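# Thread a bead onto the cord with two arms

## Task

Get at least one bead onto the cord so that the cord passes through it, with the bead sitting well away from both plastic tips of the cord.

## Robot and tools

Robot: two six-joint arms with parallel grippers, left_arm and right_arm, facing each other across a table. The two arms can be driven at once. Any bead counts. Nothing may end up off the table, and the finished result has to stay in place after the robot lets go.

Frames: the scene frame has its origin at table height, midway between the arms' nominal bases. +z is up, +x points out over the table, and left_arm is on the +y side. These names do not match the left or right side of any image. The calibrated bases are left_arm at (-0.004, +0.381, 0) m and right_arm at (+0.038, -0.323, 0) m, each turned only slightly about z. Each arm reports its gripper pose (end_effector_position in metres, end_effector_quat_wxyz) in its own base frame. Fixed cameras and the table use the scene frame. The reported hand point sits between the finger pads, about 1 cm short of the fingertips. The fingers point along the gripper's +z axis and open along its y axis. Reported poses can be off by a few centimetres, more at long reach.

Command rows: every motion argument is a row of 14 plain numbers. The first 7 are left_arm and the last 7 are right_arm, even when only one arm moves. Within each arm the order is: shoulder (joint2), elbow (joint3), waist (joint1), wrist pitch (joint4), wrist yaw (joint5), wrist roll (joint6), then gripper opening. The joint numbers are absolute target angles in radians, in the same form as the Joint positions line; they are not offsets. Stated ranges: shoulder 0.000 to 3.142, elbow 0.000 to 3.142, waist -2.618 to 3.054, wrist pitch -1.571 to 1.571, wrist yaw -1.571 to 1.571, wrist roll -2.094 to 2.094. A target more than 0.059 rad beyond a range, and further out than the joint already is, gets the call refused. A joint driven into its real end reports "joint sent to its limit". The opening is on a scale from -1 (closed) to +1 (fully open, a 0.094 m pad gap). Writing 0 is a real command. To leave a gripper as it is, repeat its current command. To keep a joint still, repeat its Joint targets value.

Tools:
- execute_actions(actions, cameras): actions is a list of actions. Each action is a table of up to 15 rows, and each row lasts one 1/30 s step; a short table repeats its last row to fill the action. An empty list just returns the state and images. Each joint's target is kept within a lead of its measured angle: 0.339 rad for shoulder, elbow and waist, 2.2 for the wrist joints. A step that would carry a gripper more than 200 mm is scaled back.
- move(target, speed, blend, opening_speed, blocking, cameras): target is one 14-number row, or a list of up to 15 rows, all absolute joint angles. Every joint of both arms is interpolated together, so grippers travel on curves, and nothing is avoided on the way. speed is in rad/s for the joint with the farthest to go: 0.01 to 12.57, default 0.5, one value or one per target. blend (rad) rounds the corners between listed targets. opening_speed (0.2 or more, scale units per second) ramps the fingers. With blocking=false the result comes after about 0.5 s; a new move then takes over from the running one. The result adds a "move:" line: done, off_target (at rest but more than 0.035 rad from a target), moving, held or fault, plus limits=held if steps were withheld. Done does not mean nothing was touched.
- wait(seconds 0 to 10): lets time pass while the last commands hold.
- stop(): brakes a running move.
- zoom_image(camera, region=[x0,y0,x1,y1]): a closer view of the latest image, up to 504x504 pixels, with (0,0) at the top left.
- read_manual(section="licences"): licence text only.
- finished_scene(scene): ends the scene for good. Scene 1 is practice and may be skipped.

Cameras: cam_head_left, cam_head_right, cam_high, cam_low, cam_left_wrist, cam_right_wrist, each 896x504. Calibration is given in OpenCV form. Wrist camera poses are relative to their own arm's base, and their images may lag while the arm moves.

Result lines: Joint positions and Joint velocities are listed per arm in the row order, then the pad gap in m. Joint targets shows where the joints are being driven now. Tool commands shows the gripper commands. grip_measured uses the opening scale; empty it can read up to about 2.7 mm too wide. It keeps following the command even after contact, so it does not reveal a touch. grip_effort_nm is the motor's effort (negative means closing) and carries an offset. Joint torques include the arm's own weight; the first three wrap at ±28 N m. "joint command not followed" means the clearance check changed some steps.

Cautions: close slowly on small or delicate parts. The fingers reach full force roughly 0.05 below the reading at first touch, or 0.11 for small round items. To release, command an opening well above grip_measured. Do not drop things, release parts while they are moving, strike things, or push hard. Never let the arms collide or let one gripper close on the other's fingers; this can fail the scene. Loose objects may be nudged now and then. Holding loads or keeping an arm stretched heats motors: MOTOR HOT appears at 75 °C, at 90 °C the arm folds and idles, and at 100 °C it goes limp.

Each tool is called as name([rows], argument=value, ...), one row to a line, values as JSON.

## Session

execute_actions(actions=[])

Scene clock: 0.00 s.
left_arm: end_effector_position=(+0.4037, +0.0121, +0.1102) grip_measured=+1.000 grip_effort_nm=n/a end_effector_quat_wxyz=(+0.590, -0.022, +0.806, +0.037) | right_arm: end_effector_position=(+0.4107, -0.0136, +0.1308) grip_measured=+1.000 grip_effort_nm=n/a end_effector_quat_wxyz=(+0.636, +0.016, +0.771, -0.041)
Joint names: [shoulder, elbow, waist, wrist pitch, wrist yaw, wrist roll]
Joint positions: left_arm=[1.534 0.395 -0.018 0.833 -0.104 0.002 0.094] | right_arm=[1.572 0.383 0.002 0.999 0.086 -0.027 0.094]
Joint velocities: within noise
Joint torques (N m): no reading
Heat: left arm: 27 °C; right arm: 25 °C.
Joint targets: left_arm=[1.523 0.406 -0.018 0.843 -0.105 0.001] | right_arm=[1.561 0.393 0.002 1.008 0.087 -0.027]
Tool commands: left_gripper/opening=+1.0 right_gripper/opening=+1.0
camera_calibration:
cam_left_wrist: T_world_to_cam=[[0.0385987, -0.987031, -0.155819, 0.0179727], [-0.870684, 0.0432949, -0.489933, 0.430825], [0.490326, 0.15458, -0.857721, 0.00785137], [0, 0, 0, 1]] pos_world=[0.370569, -0.00212655, 0.22061]
cam_right_wrist: T_world_to_cam=[[-0.0964662, -0.993725, -0.0566169, 0.0354012], [-0.795915, 0.11117, -0.595113, 0.431394], [0.597673, -0.012346, -0.801645, -0.0248206], [0, 0, 0, 1]] pos_world=[0.361603, -0.0130855, 0.238835]

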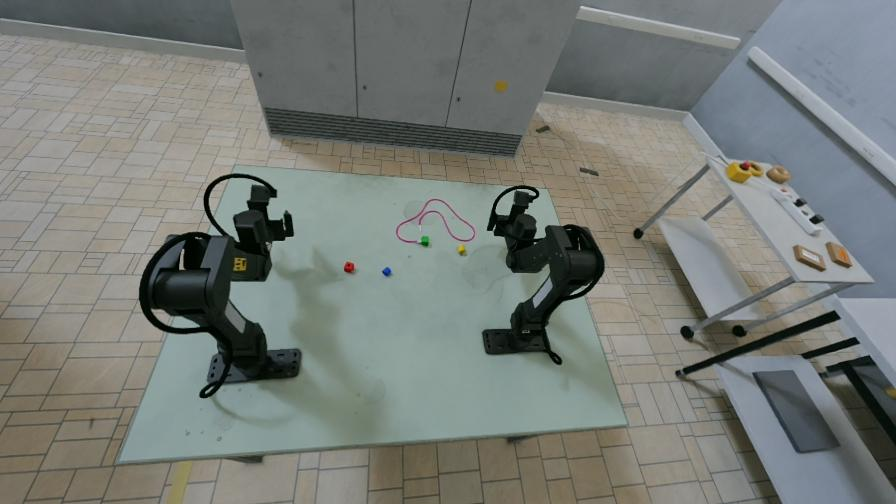

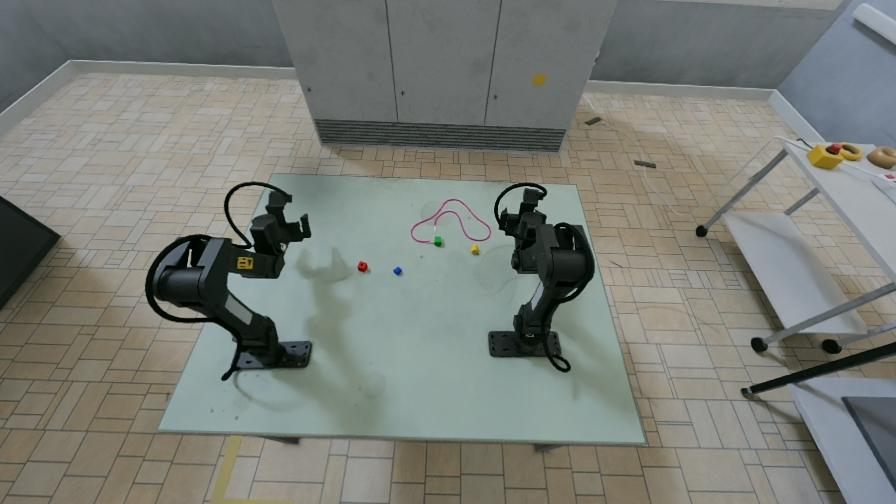

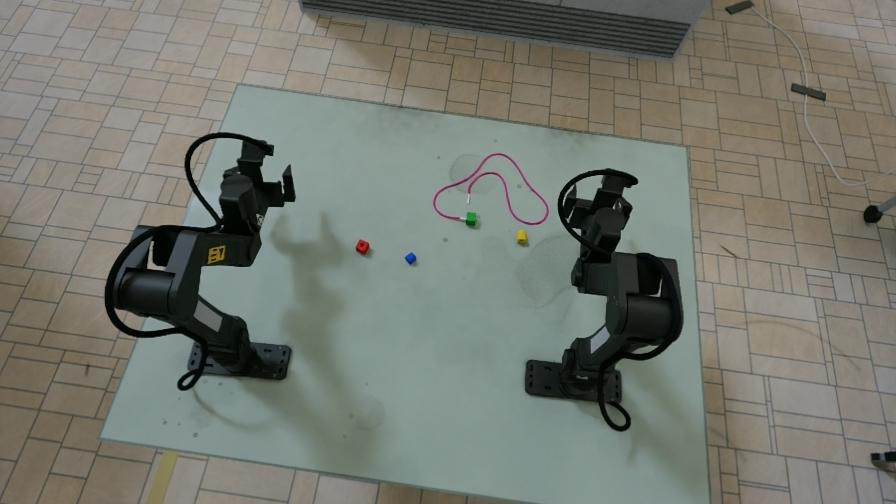

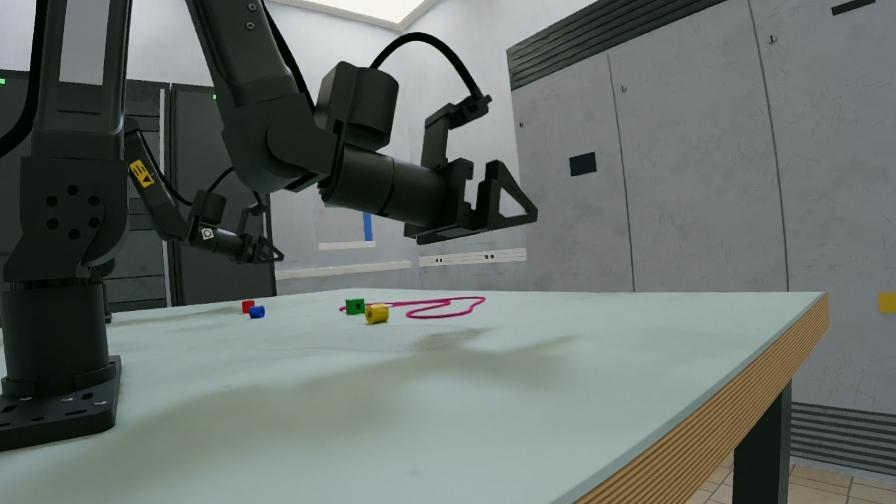

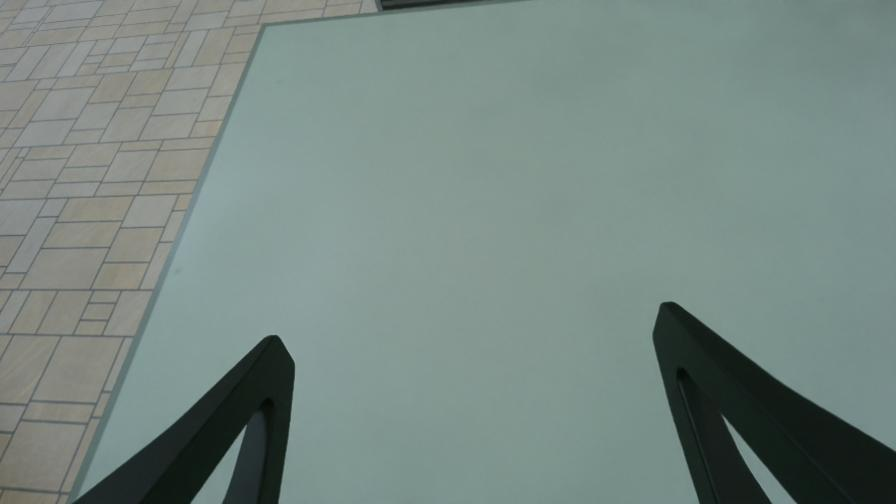

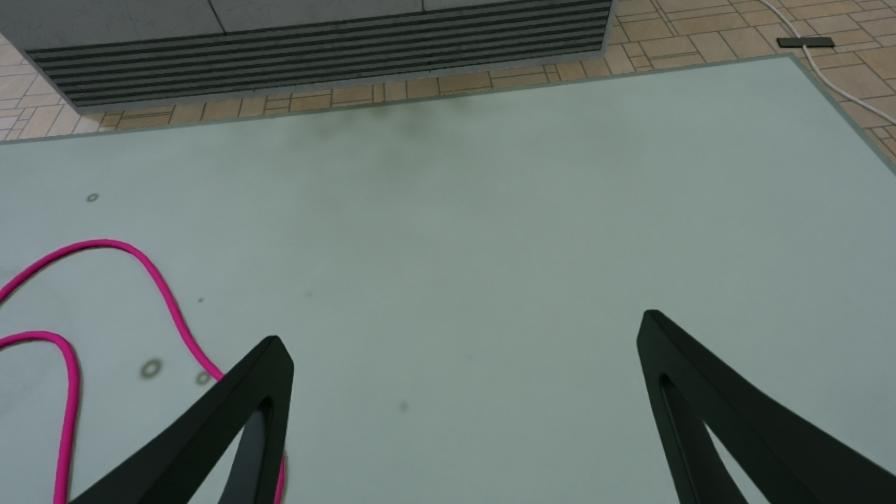

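zoom_image(camera="cam_high", region=[340, 140, 560, 280])

zoom_image(camera="cam_high", region=[340, 225, 440, 275])

zoom_image(camera="cam_low", region=[230, 280, 500, 340])

Scaled by 2.291 from the camera's 896x504 image, which has a finer 1280x720 frame.

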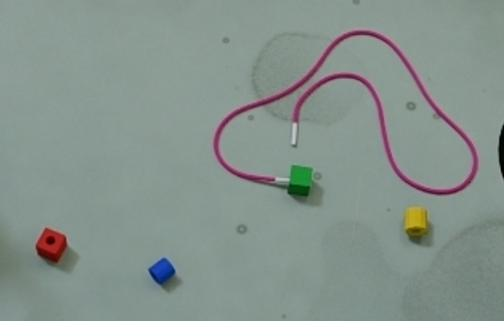

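Scaled by 5.040 from the camera's 896x504 image, which has a finer 1280x720 frame.

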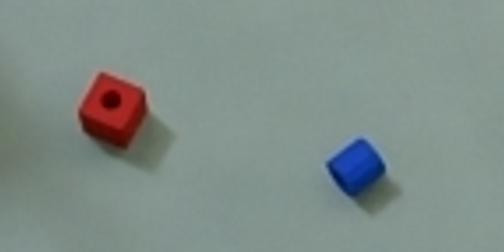

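Scaled by 1.867 from the camera's 896x504 image, which has a finer 1280x720 frame.

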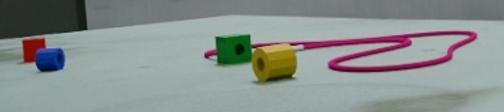

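move(target=[2.192, 1.886, -0.892, -1.274, 0.0, -0.185, 0.0, 2.314, 2.10, 0.577, -1.167, 0.0, 0.726, -0.2], speed=0.9, cameras=["cam_high", "cam_left_wrist", "cam_right_wrist"])

Scene clock: 115.40 s.
left_arm: end_effector_position=(+0.2616, -0.3249, +0.0693) grip_measured=+0.002 grip_effort_nm=-0.085 end_effector_quat_wxyz=(-0.005, +0.351, +0.937, +0.004) | right_arm: end_effector_position=(+0.4102, +0.2700, +0.0726) grip_measured=-0.197 grip_effort_nm=-0.168 end_effector_quat_wxyz=(+0.070, +0.070, +0.994, +0.055)
Joint names: [shoulder, elbow, waist, wrist pitch, wrist yaw, wrist roll]
Joint positions: left_arm=[2.17 1.855 -0.896 -1.268 -0.003 -0.18 0.047] | right_arm=[2.294 2.057 0.579 -1.154 -0.003 0.719 0.038]
Joint torques (N m): left_arm=[-9.59 7.69 0.34 0.29 0.01 -0.05] | right_arm=[-11.07 9.46 -0.1 0.22 0 0.07]
Heat: left arm: 30 °C; right arm: 32 °C.
Joint targets: left_arm=[2.192 1.886 -0.892 -1.274 0.000 -0.185] | right_arm=[2.314 2.100 0.577 -1.167 0.000 0.726]
move: off_target (right_arm); right_arm: the elbow is farthest, 0.043 rad from its target
camera_calibration:
cam_left_wrist: T_world_to_cam=[[-0.748645, -0.66297, -0.00119492, -0.0150691], [-0.483378, 0.544609, 0.68538, 0.281845], [-0.453736, 0.513684, -0.728184, 0.449198], [0, 0, 0, 1]] pos_world=[0.328774, -0.394232, 0.13391]
cam_right_wrist: T_world_to_cam=[[-0.229011, -0.964437, -0.131963, 0.365832], [-0.808451, 0.112936, 0.577626, 0.284352], [-0.542181, 0.238968, -0.805564, 0.332285], [0, 0, 0, 1]] pos_world=[0.493823, 0.241303, 0.151704]
Images, in order (width x height): cam_high 896x504, cam_left_wrist 896x504, cam_right_wrist 896x504.

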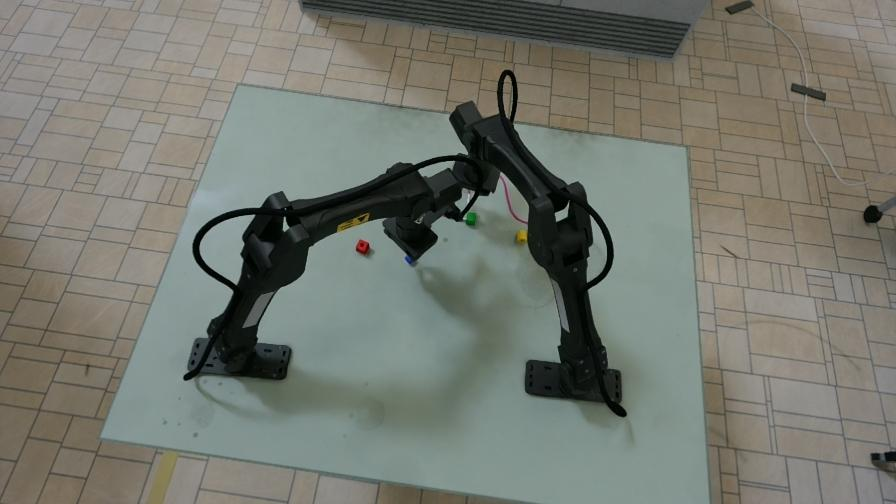

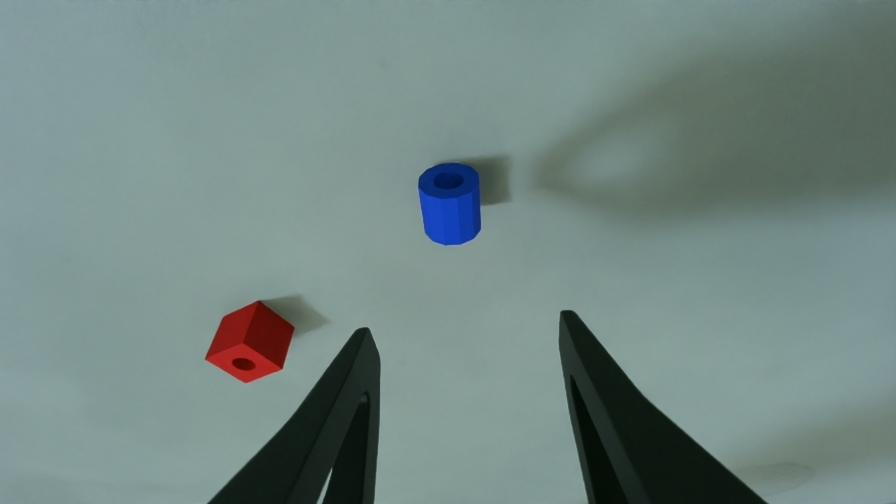

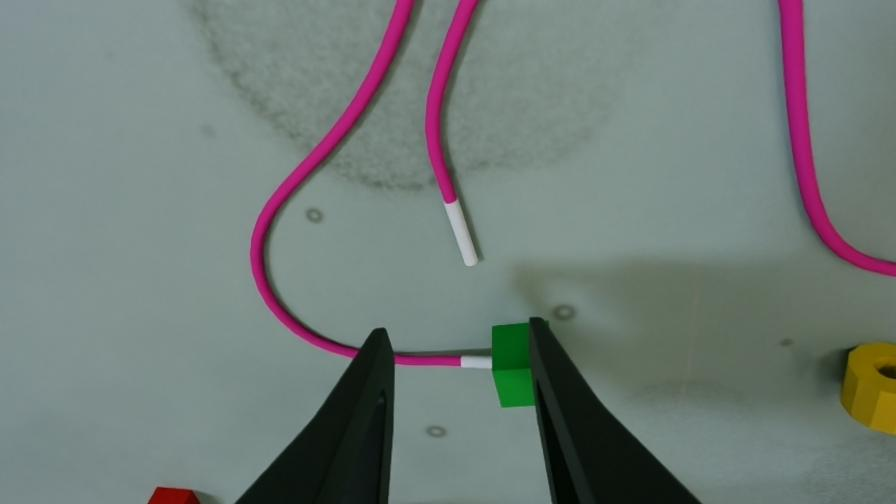

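move([
  [2.237, 1.699, -0.869, -1.044, 0.0, -0.185, 0.0, 2.341, 1.898, 0.584, -0.954, 0.0, 0.555, -0.2],
  [2.237, 1.699, -0.869, -1.044, 0.0, -0.185, -0.75, 2.341, 1.898, 0.584, -0.954, 0.0, 0.555, -1.0],
], speed=0.25, opening_speed=0.8, cameras=["cam_left_wrist", "cam_right_wrist"])

Scene clock: 155.77 s.
left_arm: end_effector_position=(+0.2698, -0.3221, +0.0111) grip_measured=-0.626 grip_effort_nm=-1.028 end_effector_quat_wxyz=(-0.002, +0.341, +0.940, +0.003) | right_arm: end_effector_position=(+0.4140, +0.2706, +0.0283) grip_measured=-0.932 grip_effort_nm=-1.053 end_effector_quat_wxyz=(+0.080, -0.010, +0.996, +0.047)
Joint names: [shoulder, elbow, waist, wrist pitch, wrist yaw, wrist roll]
Joint positions: left_arm=[2.219 1.7 -0.877 -1.058 -0.003 -0.181 0.018] | right_arm=[2.32 1.922 0.579 -0.987 0.006 0.559 0.003]
Joint torques (N m): left_arm=[-10.14 5.09 0.65 0.45 0.01 -0.05] | right_arm=[-11.06 4.31 0.44 0.71 -0.06 -0.03]
Heat: left arm: 28 °C; right arm: 28 °C.
Joint targets: left_arm=[2.237 1.699 -0.869 -1.044 0.000 -0.185] | right_arm=[2.341 1.898 0.584 -0.954 0.000 0.555]
move: done; target 2's new numbers were sent with right_arm's wrist pitch 0.042 rad from that target
camera_calibration:
cam_left_wrist: T_world_to_cam=[[-0.735051, -0.678011, -0.000921521, -0.0155864], [-0.49699, 0.537876, 0.680948, 0.325632], [-0.461195, 0.50099, -0.732331, 0.407012], [0, 0, 0, 1]] pos_world=[0.338091, -0.389626, 0.0763152]
cam_right_wrist: T_world_to_cam=[[-0.0722504, -0.991473, -0.108445, 0.303138], [-0.832189, -0.0000060977, 0.554492, 0.35399], [-0.549765, 0.130309, -0.825093, 0.331557], [0, 0, 0, 1]] pos_world=[0.498767, 0.25735, 0.110154]
Images, in order (width x height): cam_left_wrist 896x504, cam_right_wrist 896x504.

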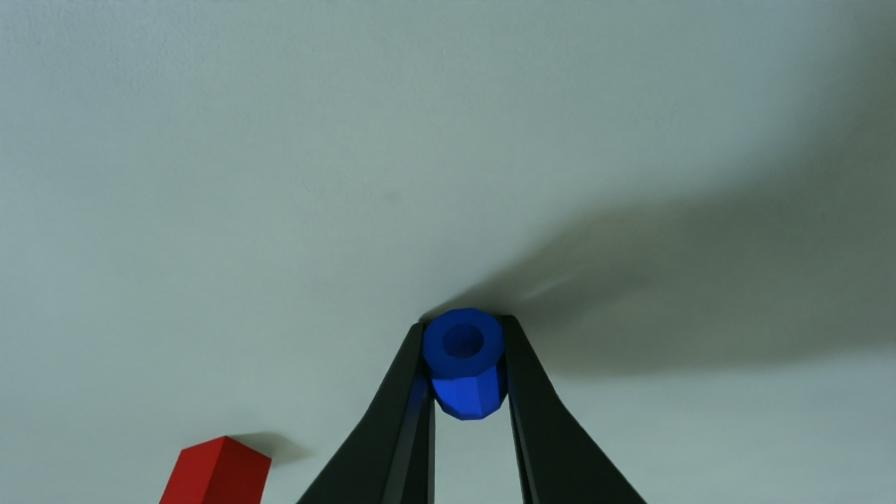

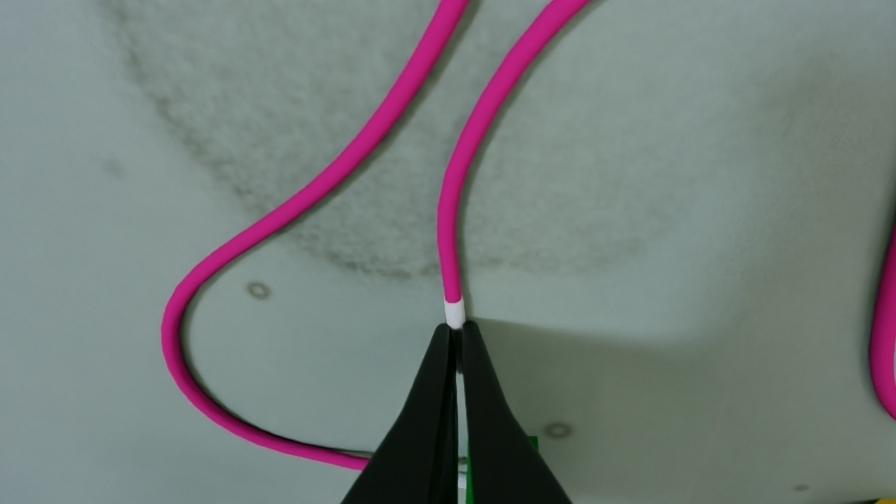

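move([
  [1.53, 0.98, -1.0, -0.22, 0.0, -0.1, -0.75, 2.24, 2.07, 0.446, -1.34, 0.0, 0.483, -1.0],
  [1.81, 0.313, -1.112, 1.382, 0.0, 0.0, -0.75, 1.575, 1.097, 0.767, -1.046, 0.0, 0.805, -1.0],
  [1.81, 0.313, -1.112, 1.382, 0.0, 0.0, -0.75, 1.688, 0.966, 0.767, -0.85, 0.0, 0.805, -1.0],
  [1.81, 0.313, -1.112, 1.382, 0.0, 0.0, -0.75, 1.688, 0.966, 0.767, -0.85, 0.0, 0.805, -0.4],
  [1.81, 0.313, -1.112, 1.382, 0.0, 0.0, -0.75, 1.45, 1.25, 0.6, -1.0, 0.0, 0.4, -0.3],
], speed=[0.6, 0.7, 0.3, 0.3, 0.5], blend=[0.08, 0.05, 0, 0, 0], opening_speed=1.0, cameras=["cam_high", "cam_left_wrist", "cam_right_wrist"])

Scene clock: 204.13 s.
left_arm: end_effector_position=(+0.1842, -0.3624, +0.0995) grip_measured=-0.626 grip_effort_nm=-1.028 end_effector_quat_wxyz=(+0.553, +0.394, +0.649, -0.344) | right_arm: end_effector_position=(+0.2657, +0.1864, +0.1415) grip_measured=-0.303 grip_effort_nm=0.120 end_effector_quat_wxyz=(+0.139, -0.099, +0.982, +0.080)
Joint names: [shoulder, elbow, waist, wrist pitch, wrist yaw, wrist roll]
Joint positions: left_arm=[1.796 0.316 -1.104 1.328 -0.002 -0.011 0.018] | right_arm=[1.472 1.216 0.606 -0.992 -0.006 0.406 0.033]
Joint torques (N m): left_arm=[-4.68 3.18 -0.69 2.04 0 0.1] | right_arm=[-7.31 9.05 -0.53 0.53 0.04 -0.05]
Heat: left arm: 29 °C; right arm: 30 °C.
Joint targets: left_arm=[1.810 0.313 -1.112 1.382 0.000 0.000] | right_arm=[1.450 1.250 0.600 -1.000 0.000 0.400]
move: off_target (left_arm); target 4's new numbers were sent with right_arm's wrist pitch 0.045 rad from that target; left_arm: the wrist pitch is farthest, 0.054 rad from its target
camera_calibration:
cam_left_wrist: T_world_to_cam=[[-0.894957, -0.430602, -0.116765, 0.0248764], [-0.273105, 0.735692, -0.619816, 0.404515], [0.352797, -0.522819, -0.776012, -0.0640835], [0, 0, 0, 1]] pos_world=[0.155347, -0.32039, 0.2039]
cam_right_wrist: T_world_to_cam=[[0.120779, -0.980031, -0.157963, 0.174884], [-0.880143, -0.179314, 0.439539, 0.23025], [-0.459086, 0.0859427, -0.884225, 0.346981], [0, 0, 0, 1]] pos_world=[0.340825, 0.182859, 0.233231]
Images, in order (width x height): cam_high 896x504, cam_left_wrist 896x504, cam_right_wrist 896x504.

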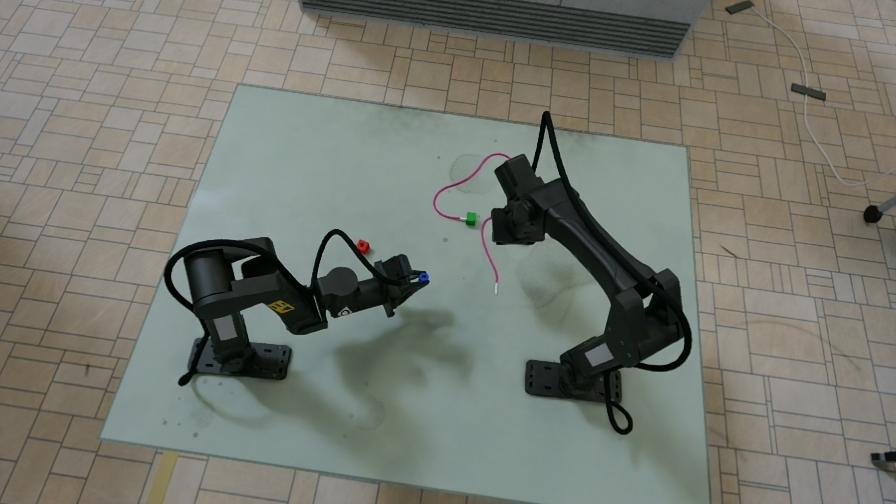

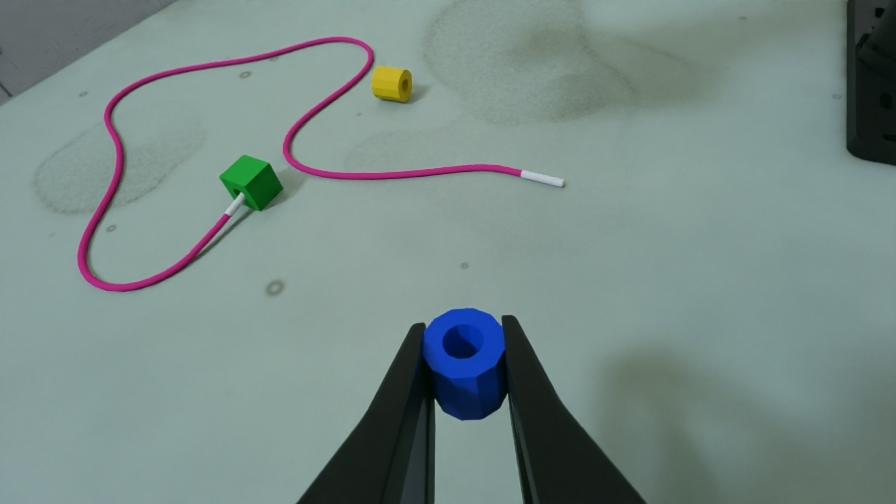

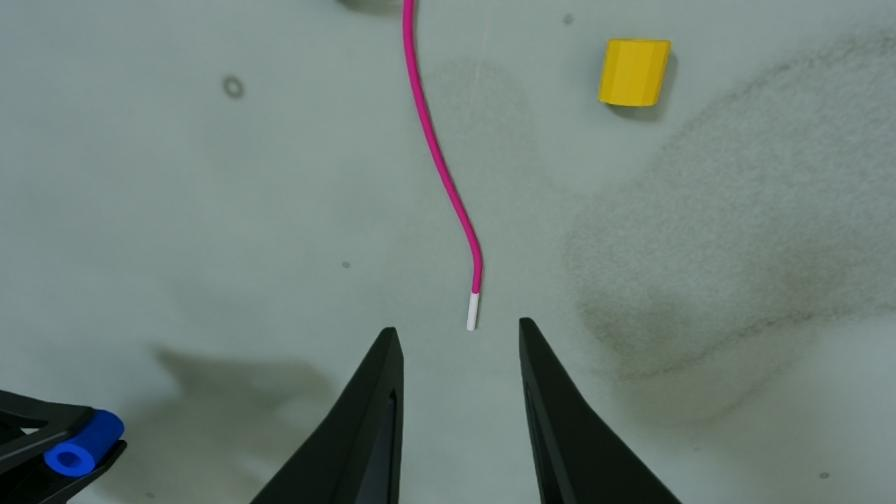

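move([
  [1.81, 0.313, -1.112, 1.382, 0.0, 0.0, -0.75, 2.003, 1.628, 0.634, -1.18, 0.0, 0.22, -0.2],
  [1.81, 0.313, -1.112, 1.382, 0.0, 0.0, -0.75, 2.048, 1.441, 0.634, -0.965, 0.0, 0.22, -0.2],
  [1.81, 0.313, -1.112, 1.382, 0.0, 0.0, -0.75, 2.048, 1.441, 0.634, -0.965, 0.0, 0.22, -1.0],
], speed=[0.6, 0.25, 0.25], opening_speed=1.0, blend=[0.03, 0, 0], cameras=["cam_low", "cam_right_wrist"])

Scene clock: 228.93 s.
left_arm: end_effector_position=(+0.1842, -0.3624, +0.0995) grip_measured=-0.626 grip_effort_nm=-1.023 end_effector_quat_wxyz=(+0.553, +0.394, +0.649, -0.344) | right_arm: end_effector_position=(+0.3033, +0.2229, +0.0224) grip_measured=-0.955 grip_effort_nm=-1.053 end_effector_quat_wxyz=(+0.000, -0.201, +0.980, +0.003)
Joint names: [shoulder, elbow, waist, wrist pitch, wrist yaw, wrist roll]
Joint positions: left_arm=[1.796 0.316 -1.104 1.328 -0.002 -0.011 0.018] | right_arm=[2.035 1.456 0.628 -0.99 -0.006 0.223 0.002]
Joint torques (N m): left_arm=[-4.68 3.17 -0.69 2.04 0 0.09] | right_arm=[-8.9 4.49 0.53 0.27 0.04 -0.01]
Heat: left arm: 32 °C; right arm: 28 °C.
Joint targets: left_arm=[1.810 0.313 -1.112 1.382 0.000 0.000] | right_arm=[2.048 1.441 0.634 -0.965 0.000 0.220]
move: off_target (left_arm); target 3's new numbers were sent with right_arm's wrist pitch 0.038 rad from that target; left_arm: the wrist pitch is farthest, 0.054 rad from its target
camera_calibration:
cam_right_wrist: T_world_to_cam=[[0.299455, -0.954088, -0.00651187, 0.123856], [-0.701368, -0.224752, 0.676439, 0.272775], [-0.646846, -0.197996, -0.73647, 0.372669], [0, 0, 0, 1]] pos_world=[0.395286, 0.253263, 0.0907509]
Images, in order (width x height): cam_low 896x504, cam_right_wrist 896x504.

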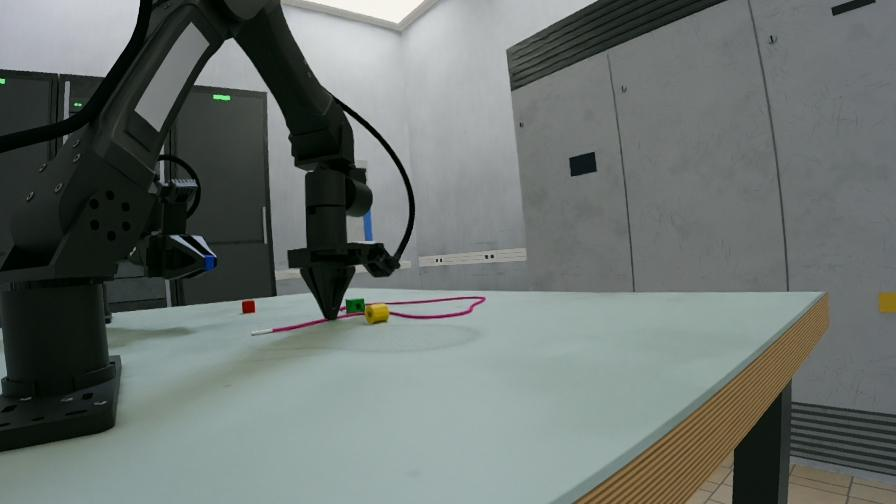

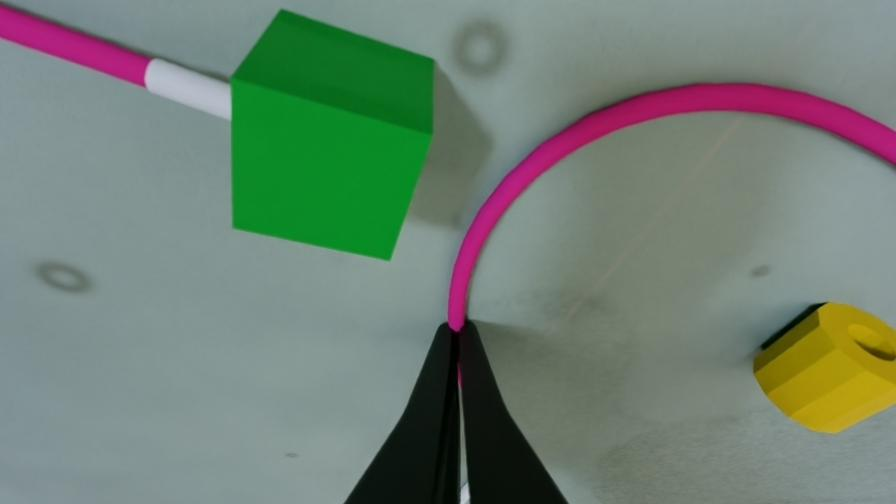

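move([
  [1.81, 0.313, -1.112, 1.382, 0.0, 0.0, -0.75, 1.58, 1.52, 0.55, -0.80, 0.0, 0.15, -1.0],
  [1.81, 0.313, -1.112, 1.382, 0.0, 0.0, -0.75, 0.735, 0.69, 1.14, -0.05, 0.0, 0.0, -1.0],
  [1.81, 0.313, -1.112, 1.382, 0.0, 0.0, -0.75, 0.975, 0.761, 1.129, 0.091, 0.0, 0.0, -1.0],
], speed=[0.5, 0.6, 0.25], blend=[0.15, 0.04, 0], cameras=["cam_low", "cam_left_wrist", "cam_right_wrist"])

zoom_image(camera="cam_left_wrist", region=[360, 160, 560, 420])

zoom_image(camera="cam_low", region=[170, 180, 260, 290])

Scene clock: 254.87 s.
left_arm: end_effector_position=(+0.1842, -0.3624, +0.0996) grip_measured=-0.626 grip_effort_nm=-1.028 end_effector_quat_wxyz=(+0.553, +0.394, +0.649, -0.344) | right_arm: end_effector_position=(+0.1545, +0.3331, +0.2794) grip_measured=-0.955 grip_effort_nm=-1.057 end_effector_quat_wxyz=(+0.528, -0.416, +0.658, +0.340)
Joint names: [shoulder, elbow, waist, wrist pitch, wrist yaw, wrist roll]
Joint positions: left_arm=[1.796 0.316 -1.104 1.328 -0.002 -0.011 0.018] | right_arm=[0.976 0.715 1.131 0.048 -0.006 0.008 0.002]
Joint torques (N m): left_arm=[-4.68 3.17 -0.69 2.04 0 0.1] | right_arm=[-2.28 10.97 -0.12 2.18 0.05 -0.07]
Heat: left arm: 33 °C; right arm: 27 °C.
Joint targets: left_arm=[1.810 0.313 -1.112 1.382 0.000 0.000] | right_arm=[0.975 0.761 1.129 0.091 0.000 0.000]
move: off_target (left_arm, right_arm); left_arm: the wrist pitch is farthest, 0.054 rad from its target; right_arm: the elbow is farthest, 0.046 rad from its target
camera_calibration:
cam_left_wrist: T_world_to_cam=[[-0.894935, -0.430645, -0.116775, 0.0248611], [-0.273006, 0.735489, -0.6201, 0.404492], [0.35293, -0.523068, -0.775784, -0.0642304], [0, 0, 0, 1]] pos_world=[0.155347, -0.32039, 0.2039]
cam_right_wrist: T_world_to_cam=[[0.892124, -0.438917, -0.107083, 0.0402345], [-0.416237, -0.706336, -0.57257, 0.484791], [0.175674, 0.555375, -0.812833, 0.130855], [0, 0, 0, 1]] pos_world=[0.142906, 0.287411, 0.388249]
Images, in order (width x height): cam_low 896x504, cam_left_wrist 896x504, cam_right_wrist 896x504.

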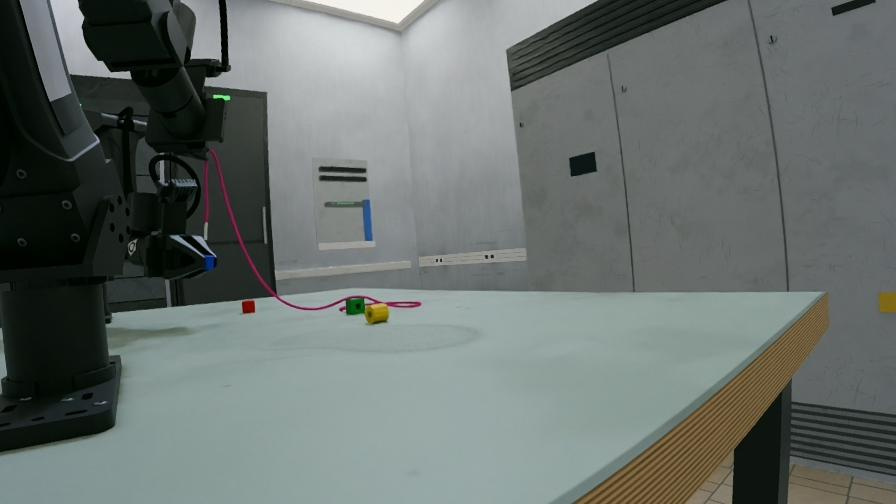

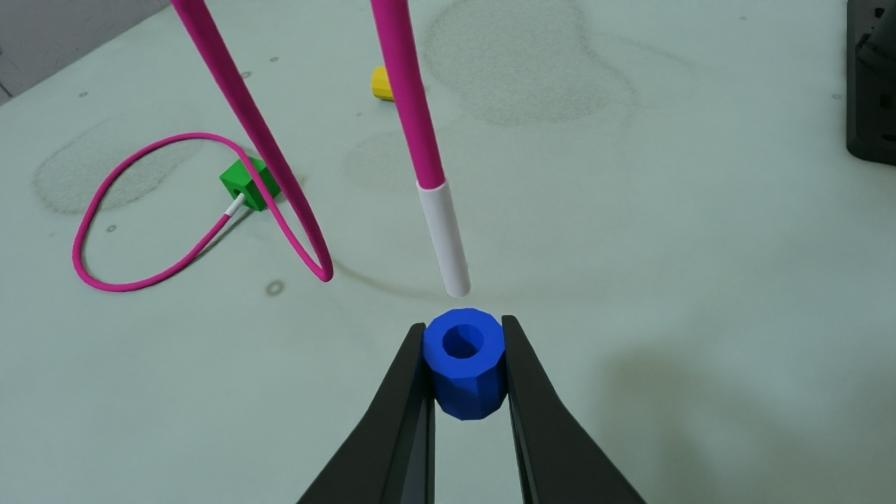

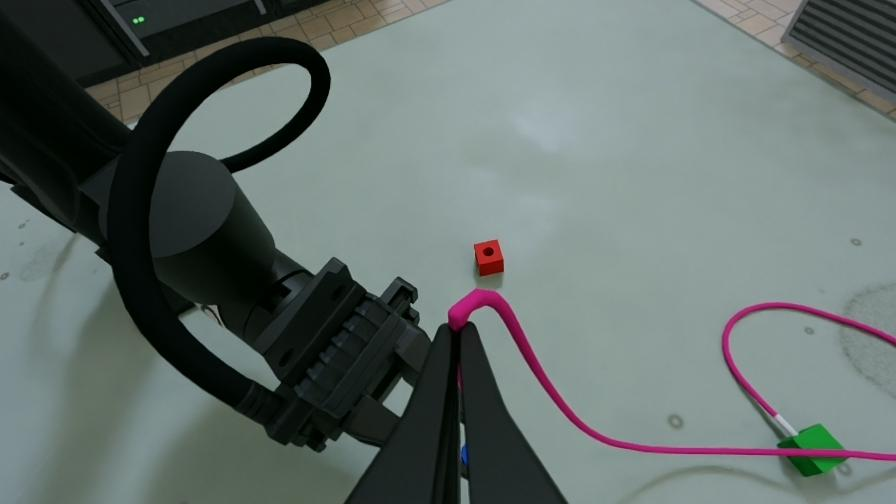

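Scaled by 1.938 from the camera's 896x504 image, which has a finer 1280x720 frame.

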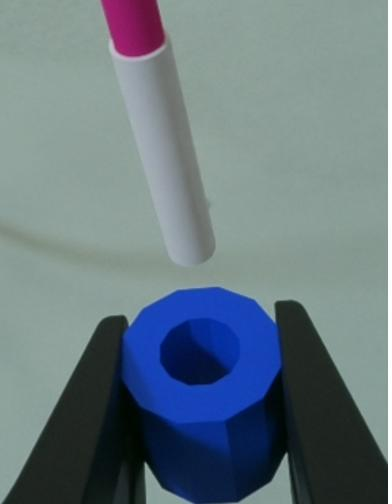

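Scaled by 4.582 from the camera's 896x504 image, which has a finer 1280x720 frame.

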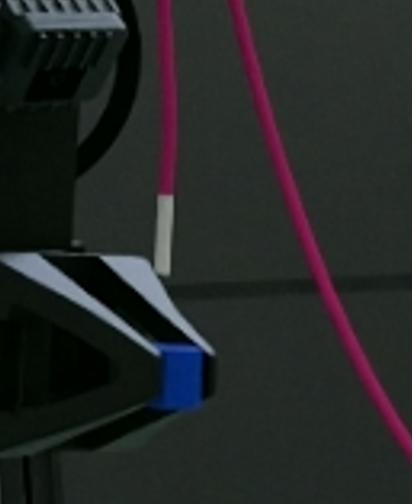

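move([
  [1.81, 0.313, -1.112, 1.382, 0.0, 0.0, -0.75, 0.981, 0.627, 1.120, 0.169, 0.0, 0.0, -1.0],
  [1.81, 0.313, -1.112, 1.382, 0.0, 0.0, -0.75, 0.990, 0.566, 1.120, 0.244, 0.0, 0.0, -1.0],
], speed=[0.12, 0.1], blend=[0.01, 0], cameras=["cam_low", "cam_left_wrist"])

zoom_image(camera="cam_left_wrist", region=[360, 160, 560, 420])

Scene clock: 282.33 s.
left_arm: end_effector_position=(+0.1842, -0.3624, +0.0996) grip_measured=-0.626 grip_effort_nm=-1.033 end_effector_quat_wxyz=(+0.553, +0.394, +0.649, -0.344) | right_arm: end_effector_position=(+0.1544, +0.3328, +0.2475) grip_measured=-0.955 grip_effort_nm=-1.053 end_effector_quat_wxyz=(+0.531, -0.415, +0.655, +0.342)
Joint names: [shoulder, elbow, waist, wrist pitch, wrist yaw, wrist roll]
Joint positions: left_arm=[1.796 0.316 -1.104 1.328 -0.002 -0.011 0.018] | right_arm=[0.987 0.584 1.131 0.2 -0.006 0.008 0.002]
Joint torques (N m): left_arm=[-4.68 3.17 -0.69 2.04 0 0.09] | right_arm=[-2.06 6 -0.98 2.21 0.05 -0.06]
Heat: left arm: 35 °C; right arm: 30 °C.
Joint targets: left_arm=[1.810 0.313 -1.112 1.382 0.000 0.000] | right_arm=[0.990 0.566 1.120 0.244 0.000 0.000]
move: off_target (left_arm, right_arm); left_arm: the wrist pitch is farthest, 0.054 rad from its target; right_arm: the wrist pitch is farthest, 0.044 rad from its target
camera_calibration:
cam_left_wrist: T_world_to_cam=[[-0.894935, -0.430645, -0.116775, 0.0248611], [-0.273006, 0.735489, -0.6201, 0.404492], [0.35293, -0.523068, -0.775784, -0.0642304], [0, 0, 0, 1]] pos_world=[0.155347, -0.32039, 0.2039]
Images, in order (width x height): cam_low 896x504, cam_left_wrist 896x504.

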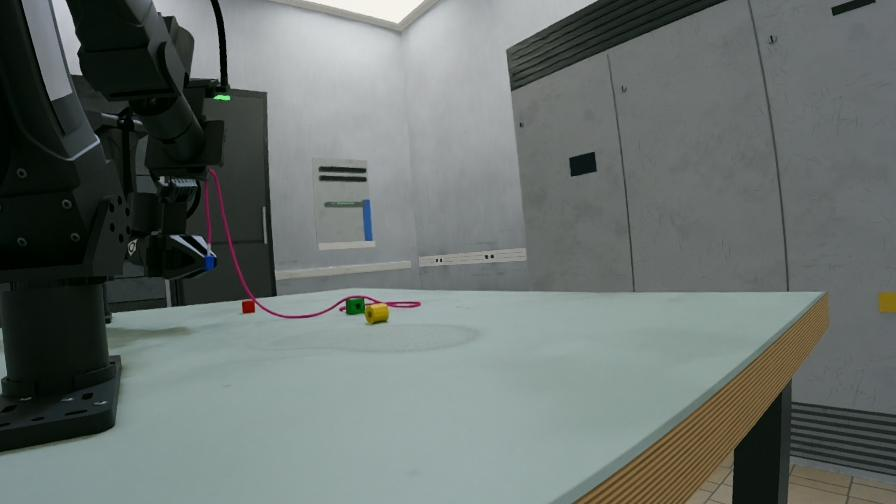

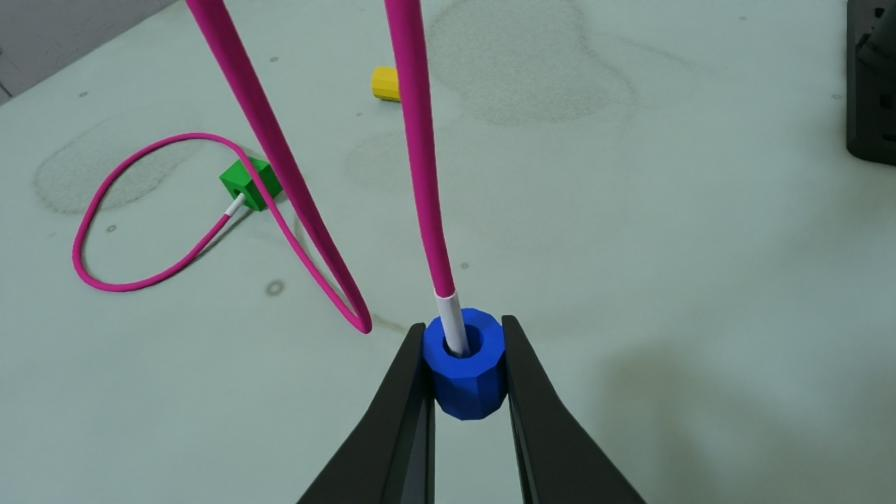

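Scaled by 1.938 from the camera's 896x504 image, which has a finer 1280x720 frame.

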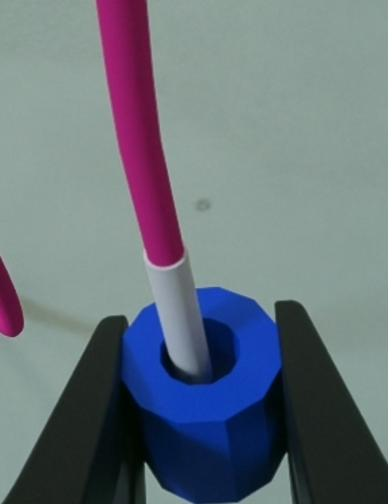

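move([
  [1.81, 0.313, -1.112, 1.382, 0.0, 0.0, -0.75, 1.018, 0.480, 1.124, 0.358, 0.0, 0.0, -1.0],
  [1.81, 0.313, -1.112, 1.382, 0.0, 0.0, -0.75, 1.067, 0.396, 1.124, 0.491, 0.0, 0.0, -1.0],
  [1.81, 0.313, -1.112, 1.382, 0.0, 0.0, -0.75, 1.143, 0.320, 1.124, 0.644, 0.0, 0.0, -1.0],
  [1.81, 0.313, -1.112, 1.382, 0.0, 0.0, -0.75, 1.254, 0.252, 1.124, 0.822, 0.0, 0.0, -1.0],
], speed=0.2, blend=[0.02, 0.02, 0.02, 0], cameras=["cam_low", "cam_left_wrist"])

zoom_image(camera="cam_low", region=[140, 180, 320, 340])

Scene clock: 292.20 s.
left_arm: end_effector_position=(+0.1842, -0.3624, +0.0996) grip_measured=-0.626 grip_effort_nm=-1.033 end_effector_quat_wxyz=(+0.553, +0.394, +0.649, -0.344) | right_arm: end_effector_position=(+0.1541, +0.3322, +0.1493) grip_measured=-0.955 grip_effort_nm=-1.053 end_effector_quat_wxyz=(+0.532, -0.414, +0.654, +0.343)
Joint names: [shoulder, elbow, waist, wrist pitch, wrist yaw, wrist roll]
Joint positions: left_arm=[1.796 0.316 -1.104 1.328 -0.002 -0.011 0.018] | right_arm=[1.249 0.268 1.131 0.78 -0.006 0.007 0.002]
Joint torques (N m): left_arm=[-4.68 3.17 -0.69 2.05 -0.01 0.1] | right_arm=[-2.62 4.74 -0.62 2.18 0.04 -0.06]
Heat: left arm: 35 °C; right arm: 32 °C.
Joint targets: left_arm=[1.810 0.313 -1.112 1.382 0.000 0.000] | right_arm=[1.254 0.252 1.124 0.822 0.000 0.000]
move: off_target (left_arm, right_arm); left_arm: the wrist pitch is farthest, 0.054 rad from its target; right_arm: the wrist pitch is farthest, 0.042 rad from its target
camera_calibration:
cam_left_wrist: T_world_to_cam=[[-0.894935, -0.430645, -0.116775, 0.0248611], [-0.273006, 0.735489, -0.6201, 0.404492], [0.35293, -0.523068, -0.775784, -0.0642304], [0, 0, 0, 1]] pos_world=[0.155347, -0.32039, 0.2039]
Images, in order (width x height): cam_low 896x504, cam_left_wrist 896x504.

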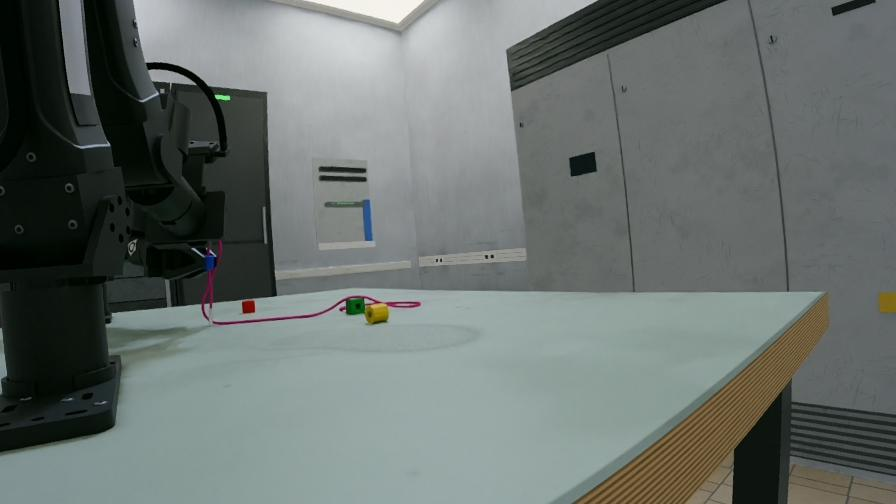

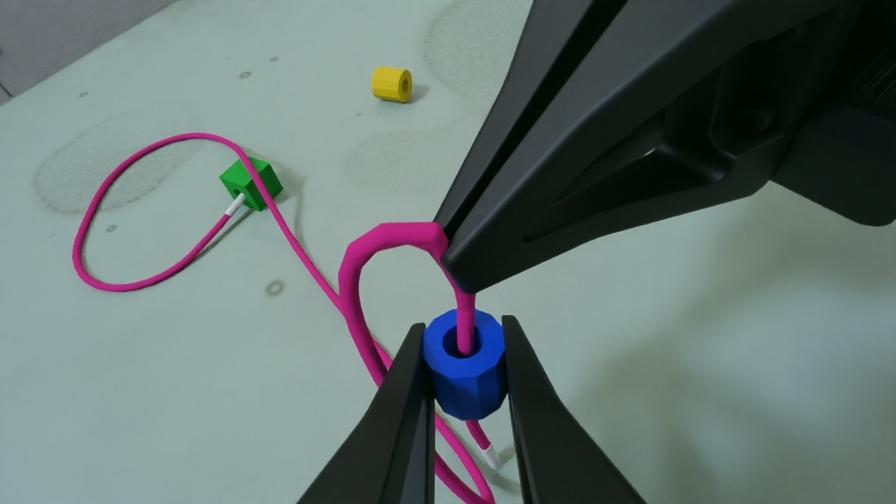

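Scaled by 2.800 from the camera's 896x504 image, which has a finer 1280x720 frame.

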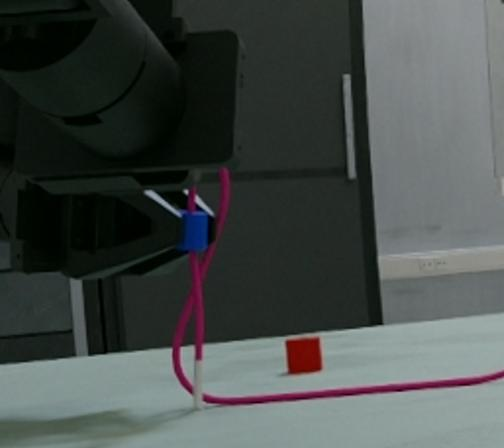

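move([
  [1.86, 0.375, -1.112, 1.205, 0.0, 0.0, -0.75, 1.528, 0.170, 1.124, 1.176, 0.0, 0.0, -1.0],
  [1.86, 0.375, -1.112, 1.205, 0.0, 0.0, -0.75, 1.528, 0.170, 1.124, 1.176, 0.0, 0.0, -0.5],
  [1.86, 0.375, -1.112, 1.205, 0.0, 0.0, -0.75, 1.265, 0.14, 1.124, 0.88, 0.0, 0.0, -0.5],
  [1.86, 0.375, -1.112, 1.205, 0.0, 0.0, -0.75, 0.75, 0.25, 1.05, 0.30, 0.0, 0.0, -0.5],
  [1.86, 0.375, -1.112, 1.205, 0.0, 0.0, -0.75, 0.85, 0.55, 0.25, -0.15, 0.0, 0.0, -0.5],
], speed=[0.2, 0.2, 0.3, 0.5, 0.8], blend=[0, 0, 0.03, 0.08, 0], opening_speed=1.0, cameras=["cam_low", "cam_left_wrist"])

zoom_image(camera="cam_low", region=[140, 200, 320, 340])

Scene clock: 315.90 s.
left_arm: end_effector_position=(+0.1851, -0.3641, +0.0595) grip_measured=-0.626 grip_effort_nm=-1.028 end_effector_quat_wxyz=(+0.504, +0.419, +0.688, -0.312) | right_arm: end_effector_position=(+0.3037, +0.0815, +0.1717) grip_measured=-0.503 grip_effort_nm=0.120 end_effector_quat_wxyz=(+0.506, -0.109, +0.853, +0.068)
Joint names: [shoulder, elbow, waist, wrist pitch, wrist yaw, wrist roll]
Joint positions: left_arm=[1.845 0.355 -1.104 1.188 -0.002 -0.009 0.018] | right_arm=[0.847 0.504 0.257 -0.155 -0.003 0.005 0.023]
Joint torques (N m): left_arm=[-4.93 4.88 -0.69 1.68 0.01 0.08] | right_arm=[-0.8 10.8 -0.62 1.66 0.01 -0.04]
Heat: left arm: 35 °C; right arm: 35 °C.
Joint targets: left_arm=[1.860 0.375 -1.112 1.205 0.000 0.000] | right_arm=[0.850 0.550 0.250 -0.150 0.000 0.000]
move: off_target (right_arm); target 2's new numbers were sent with right_arm's wrist pitch 0.043 rad from that target; right_arm: the elbow is farthest, 0.046 rad from its target
camera_calibration:
cam_left_wrist: T_world_to_cam=[[-0.902694, -0.41468, -0.11482, 0.0273264], [-0.309172, 0.810686, -0.497193, 0.407892], [0.299259, -0.413314, -0.860009, -0.0415158], [0, 0, 0, 1]] pos_world=[0.1632, -0.3365, 0.170235]
Images, in order (width x height): cam_low 896x504, cam_left_wrist 896x504.

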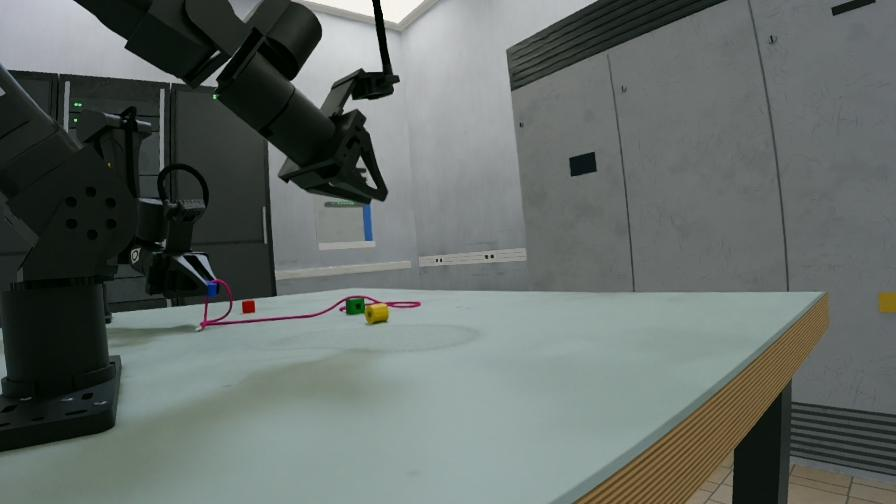

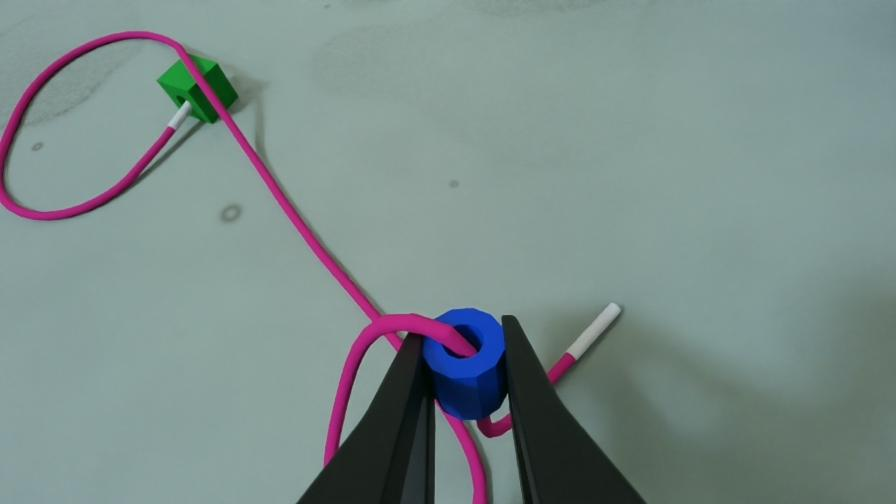

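Scaled by 2.800 from the camera's 896x504 image, which has a finer 1280x720 frame.

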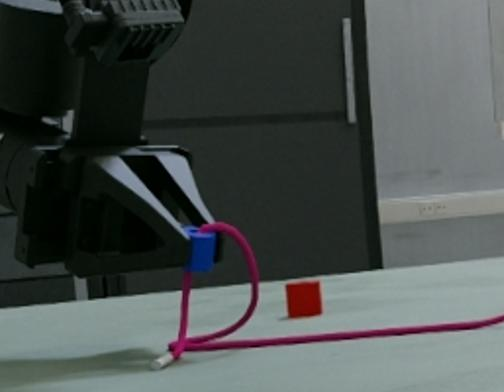

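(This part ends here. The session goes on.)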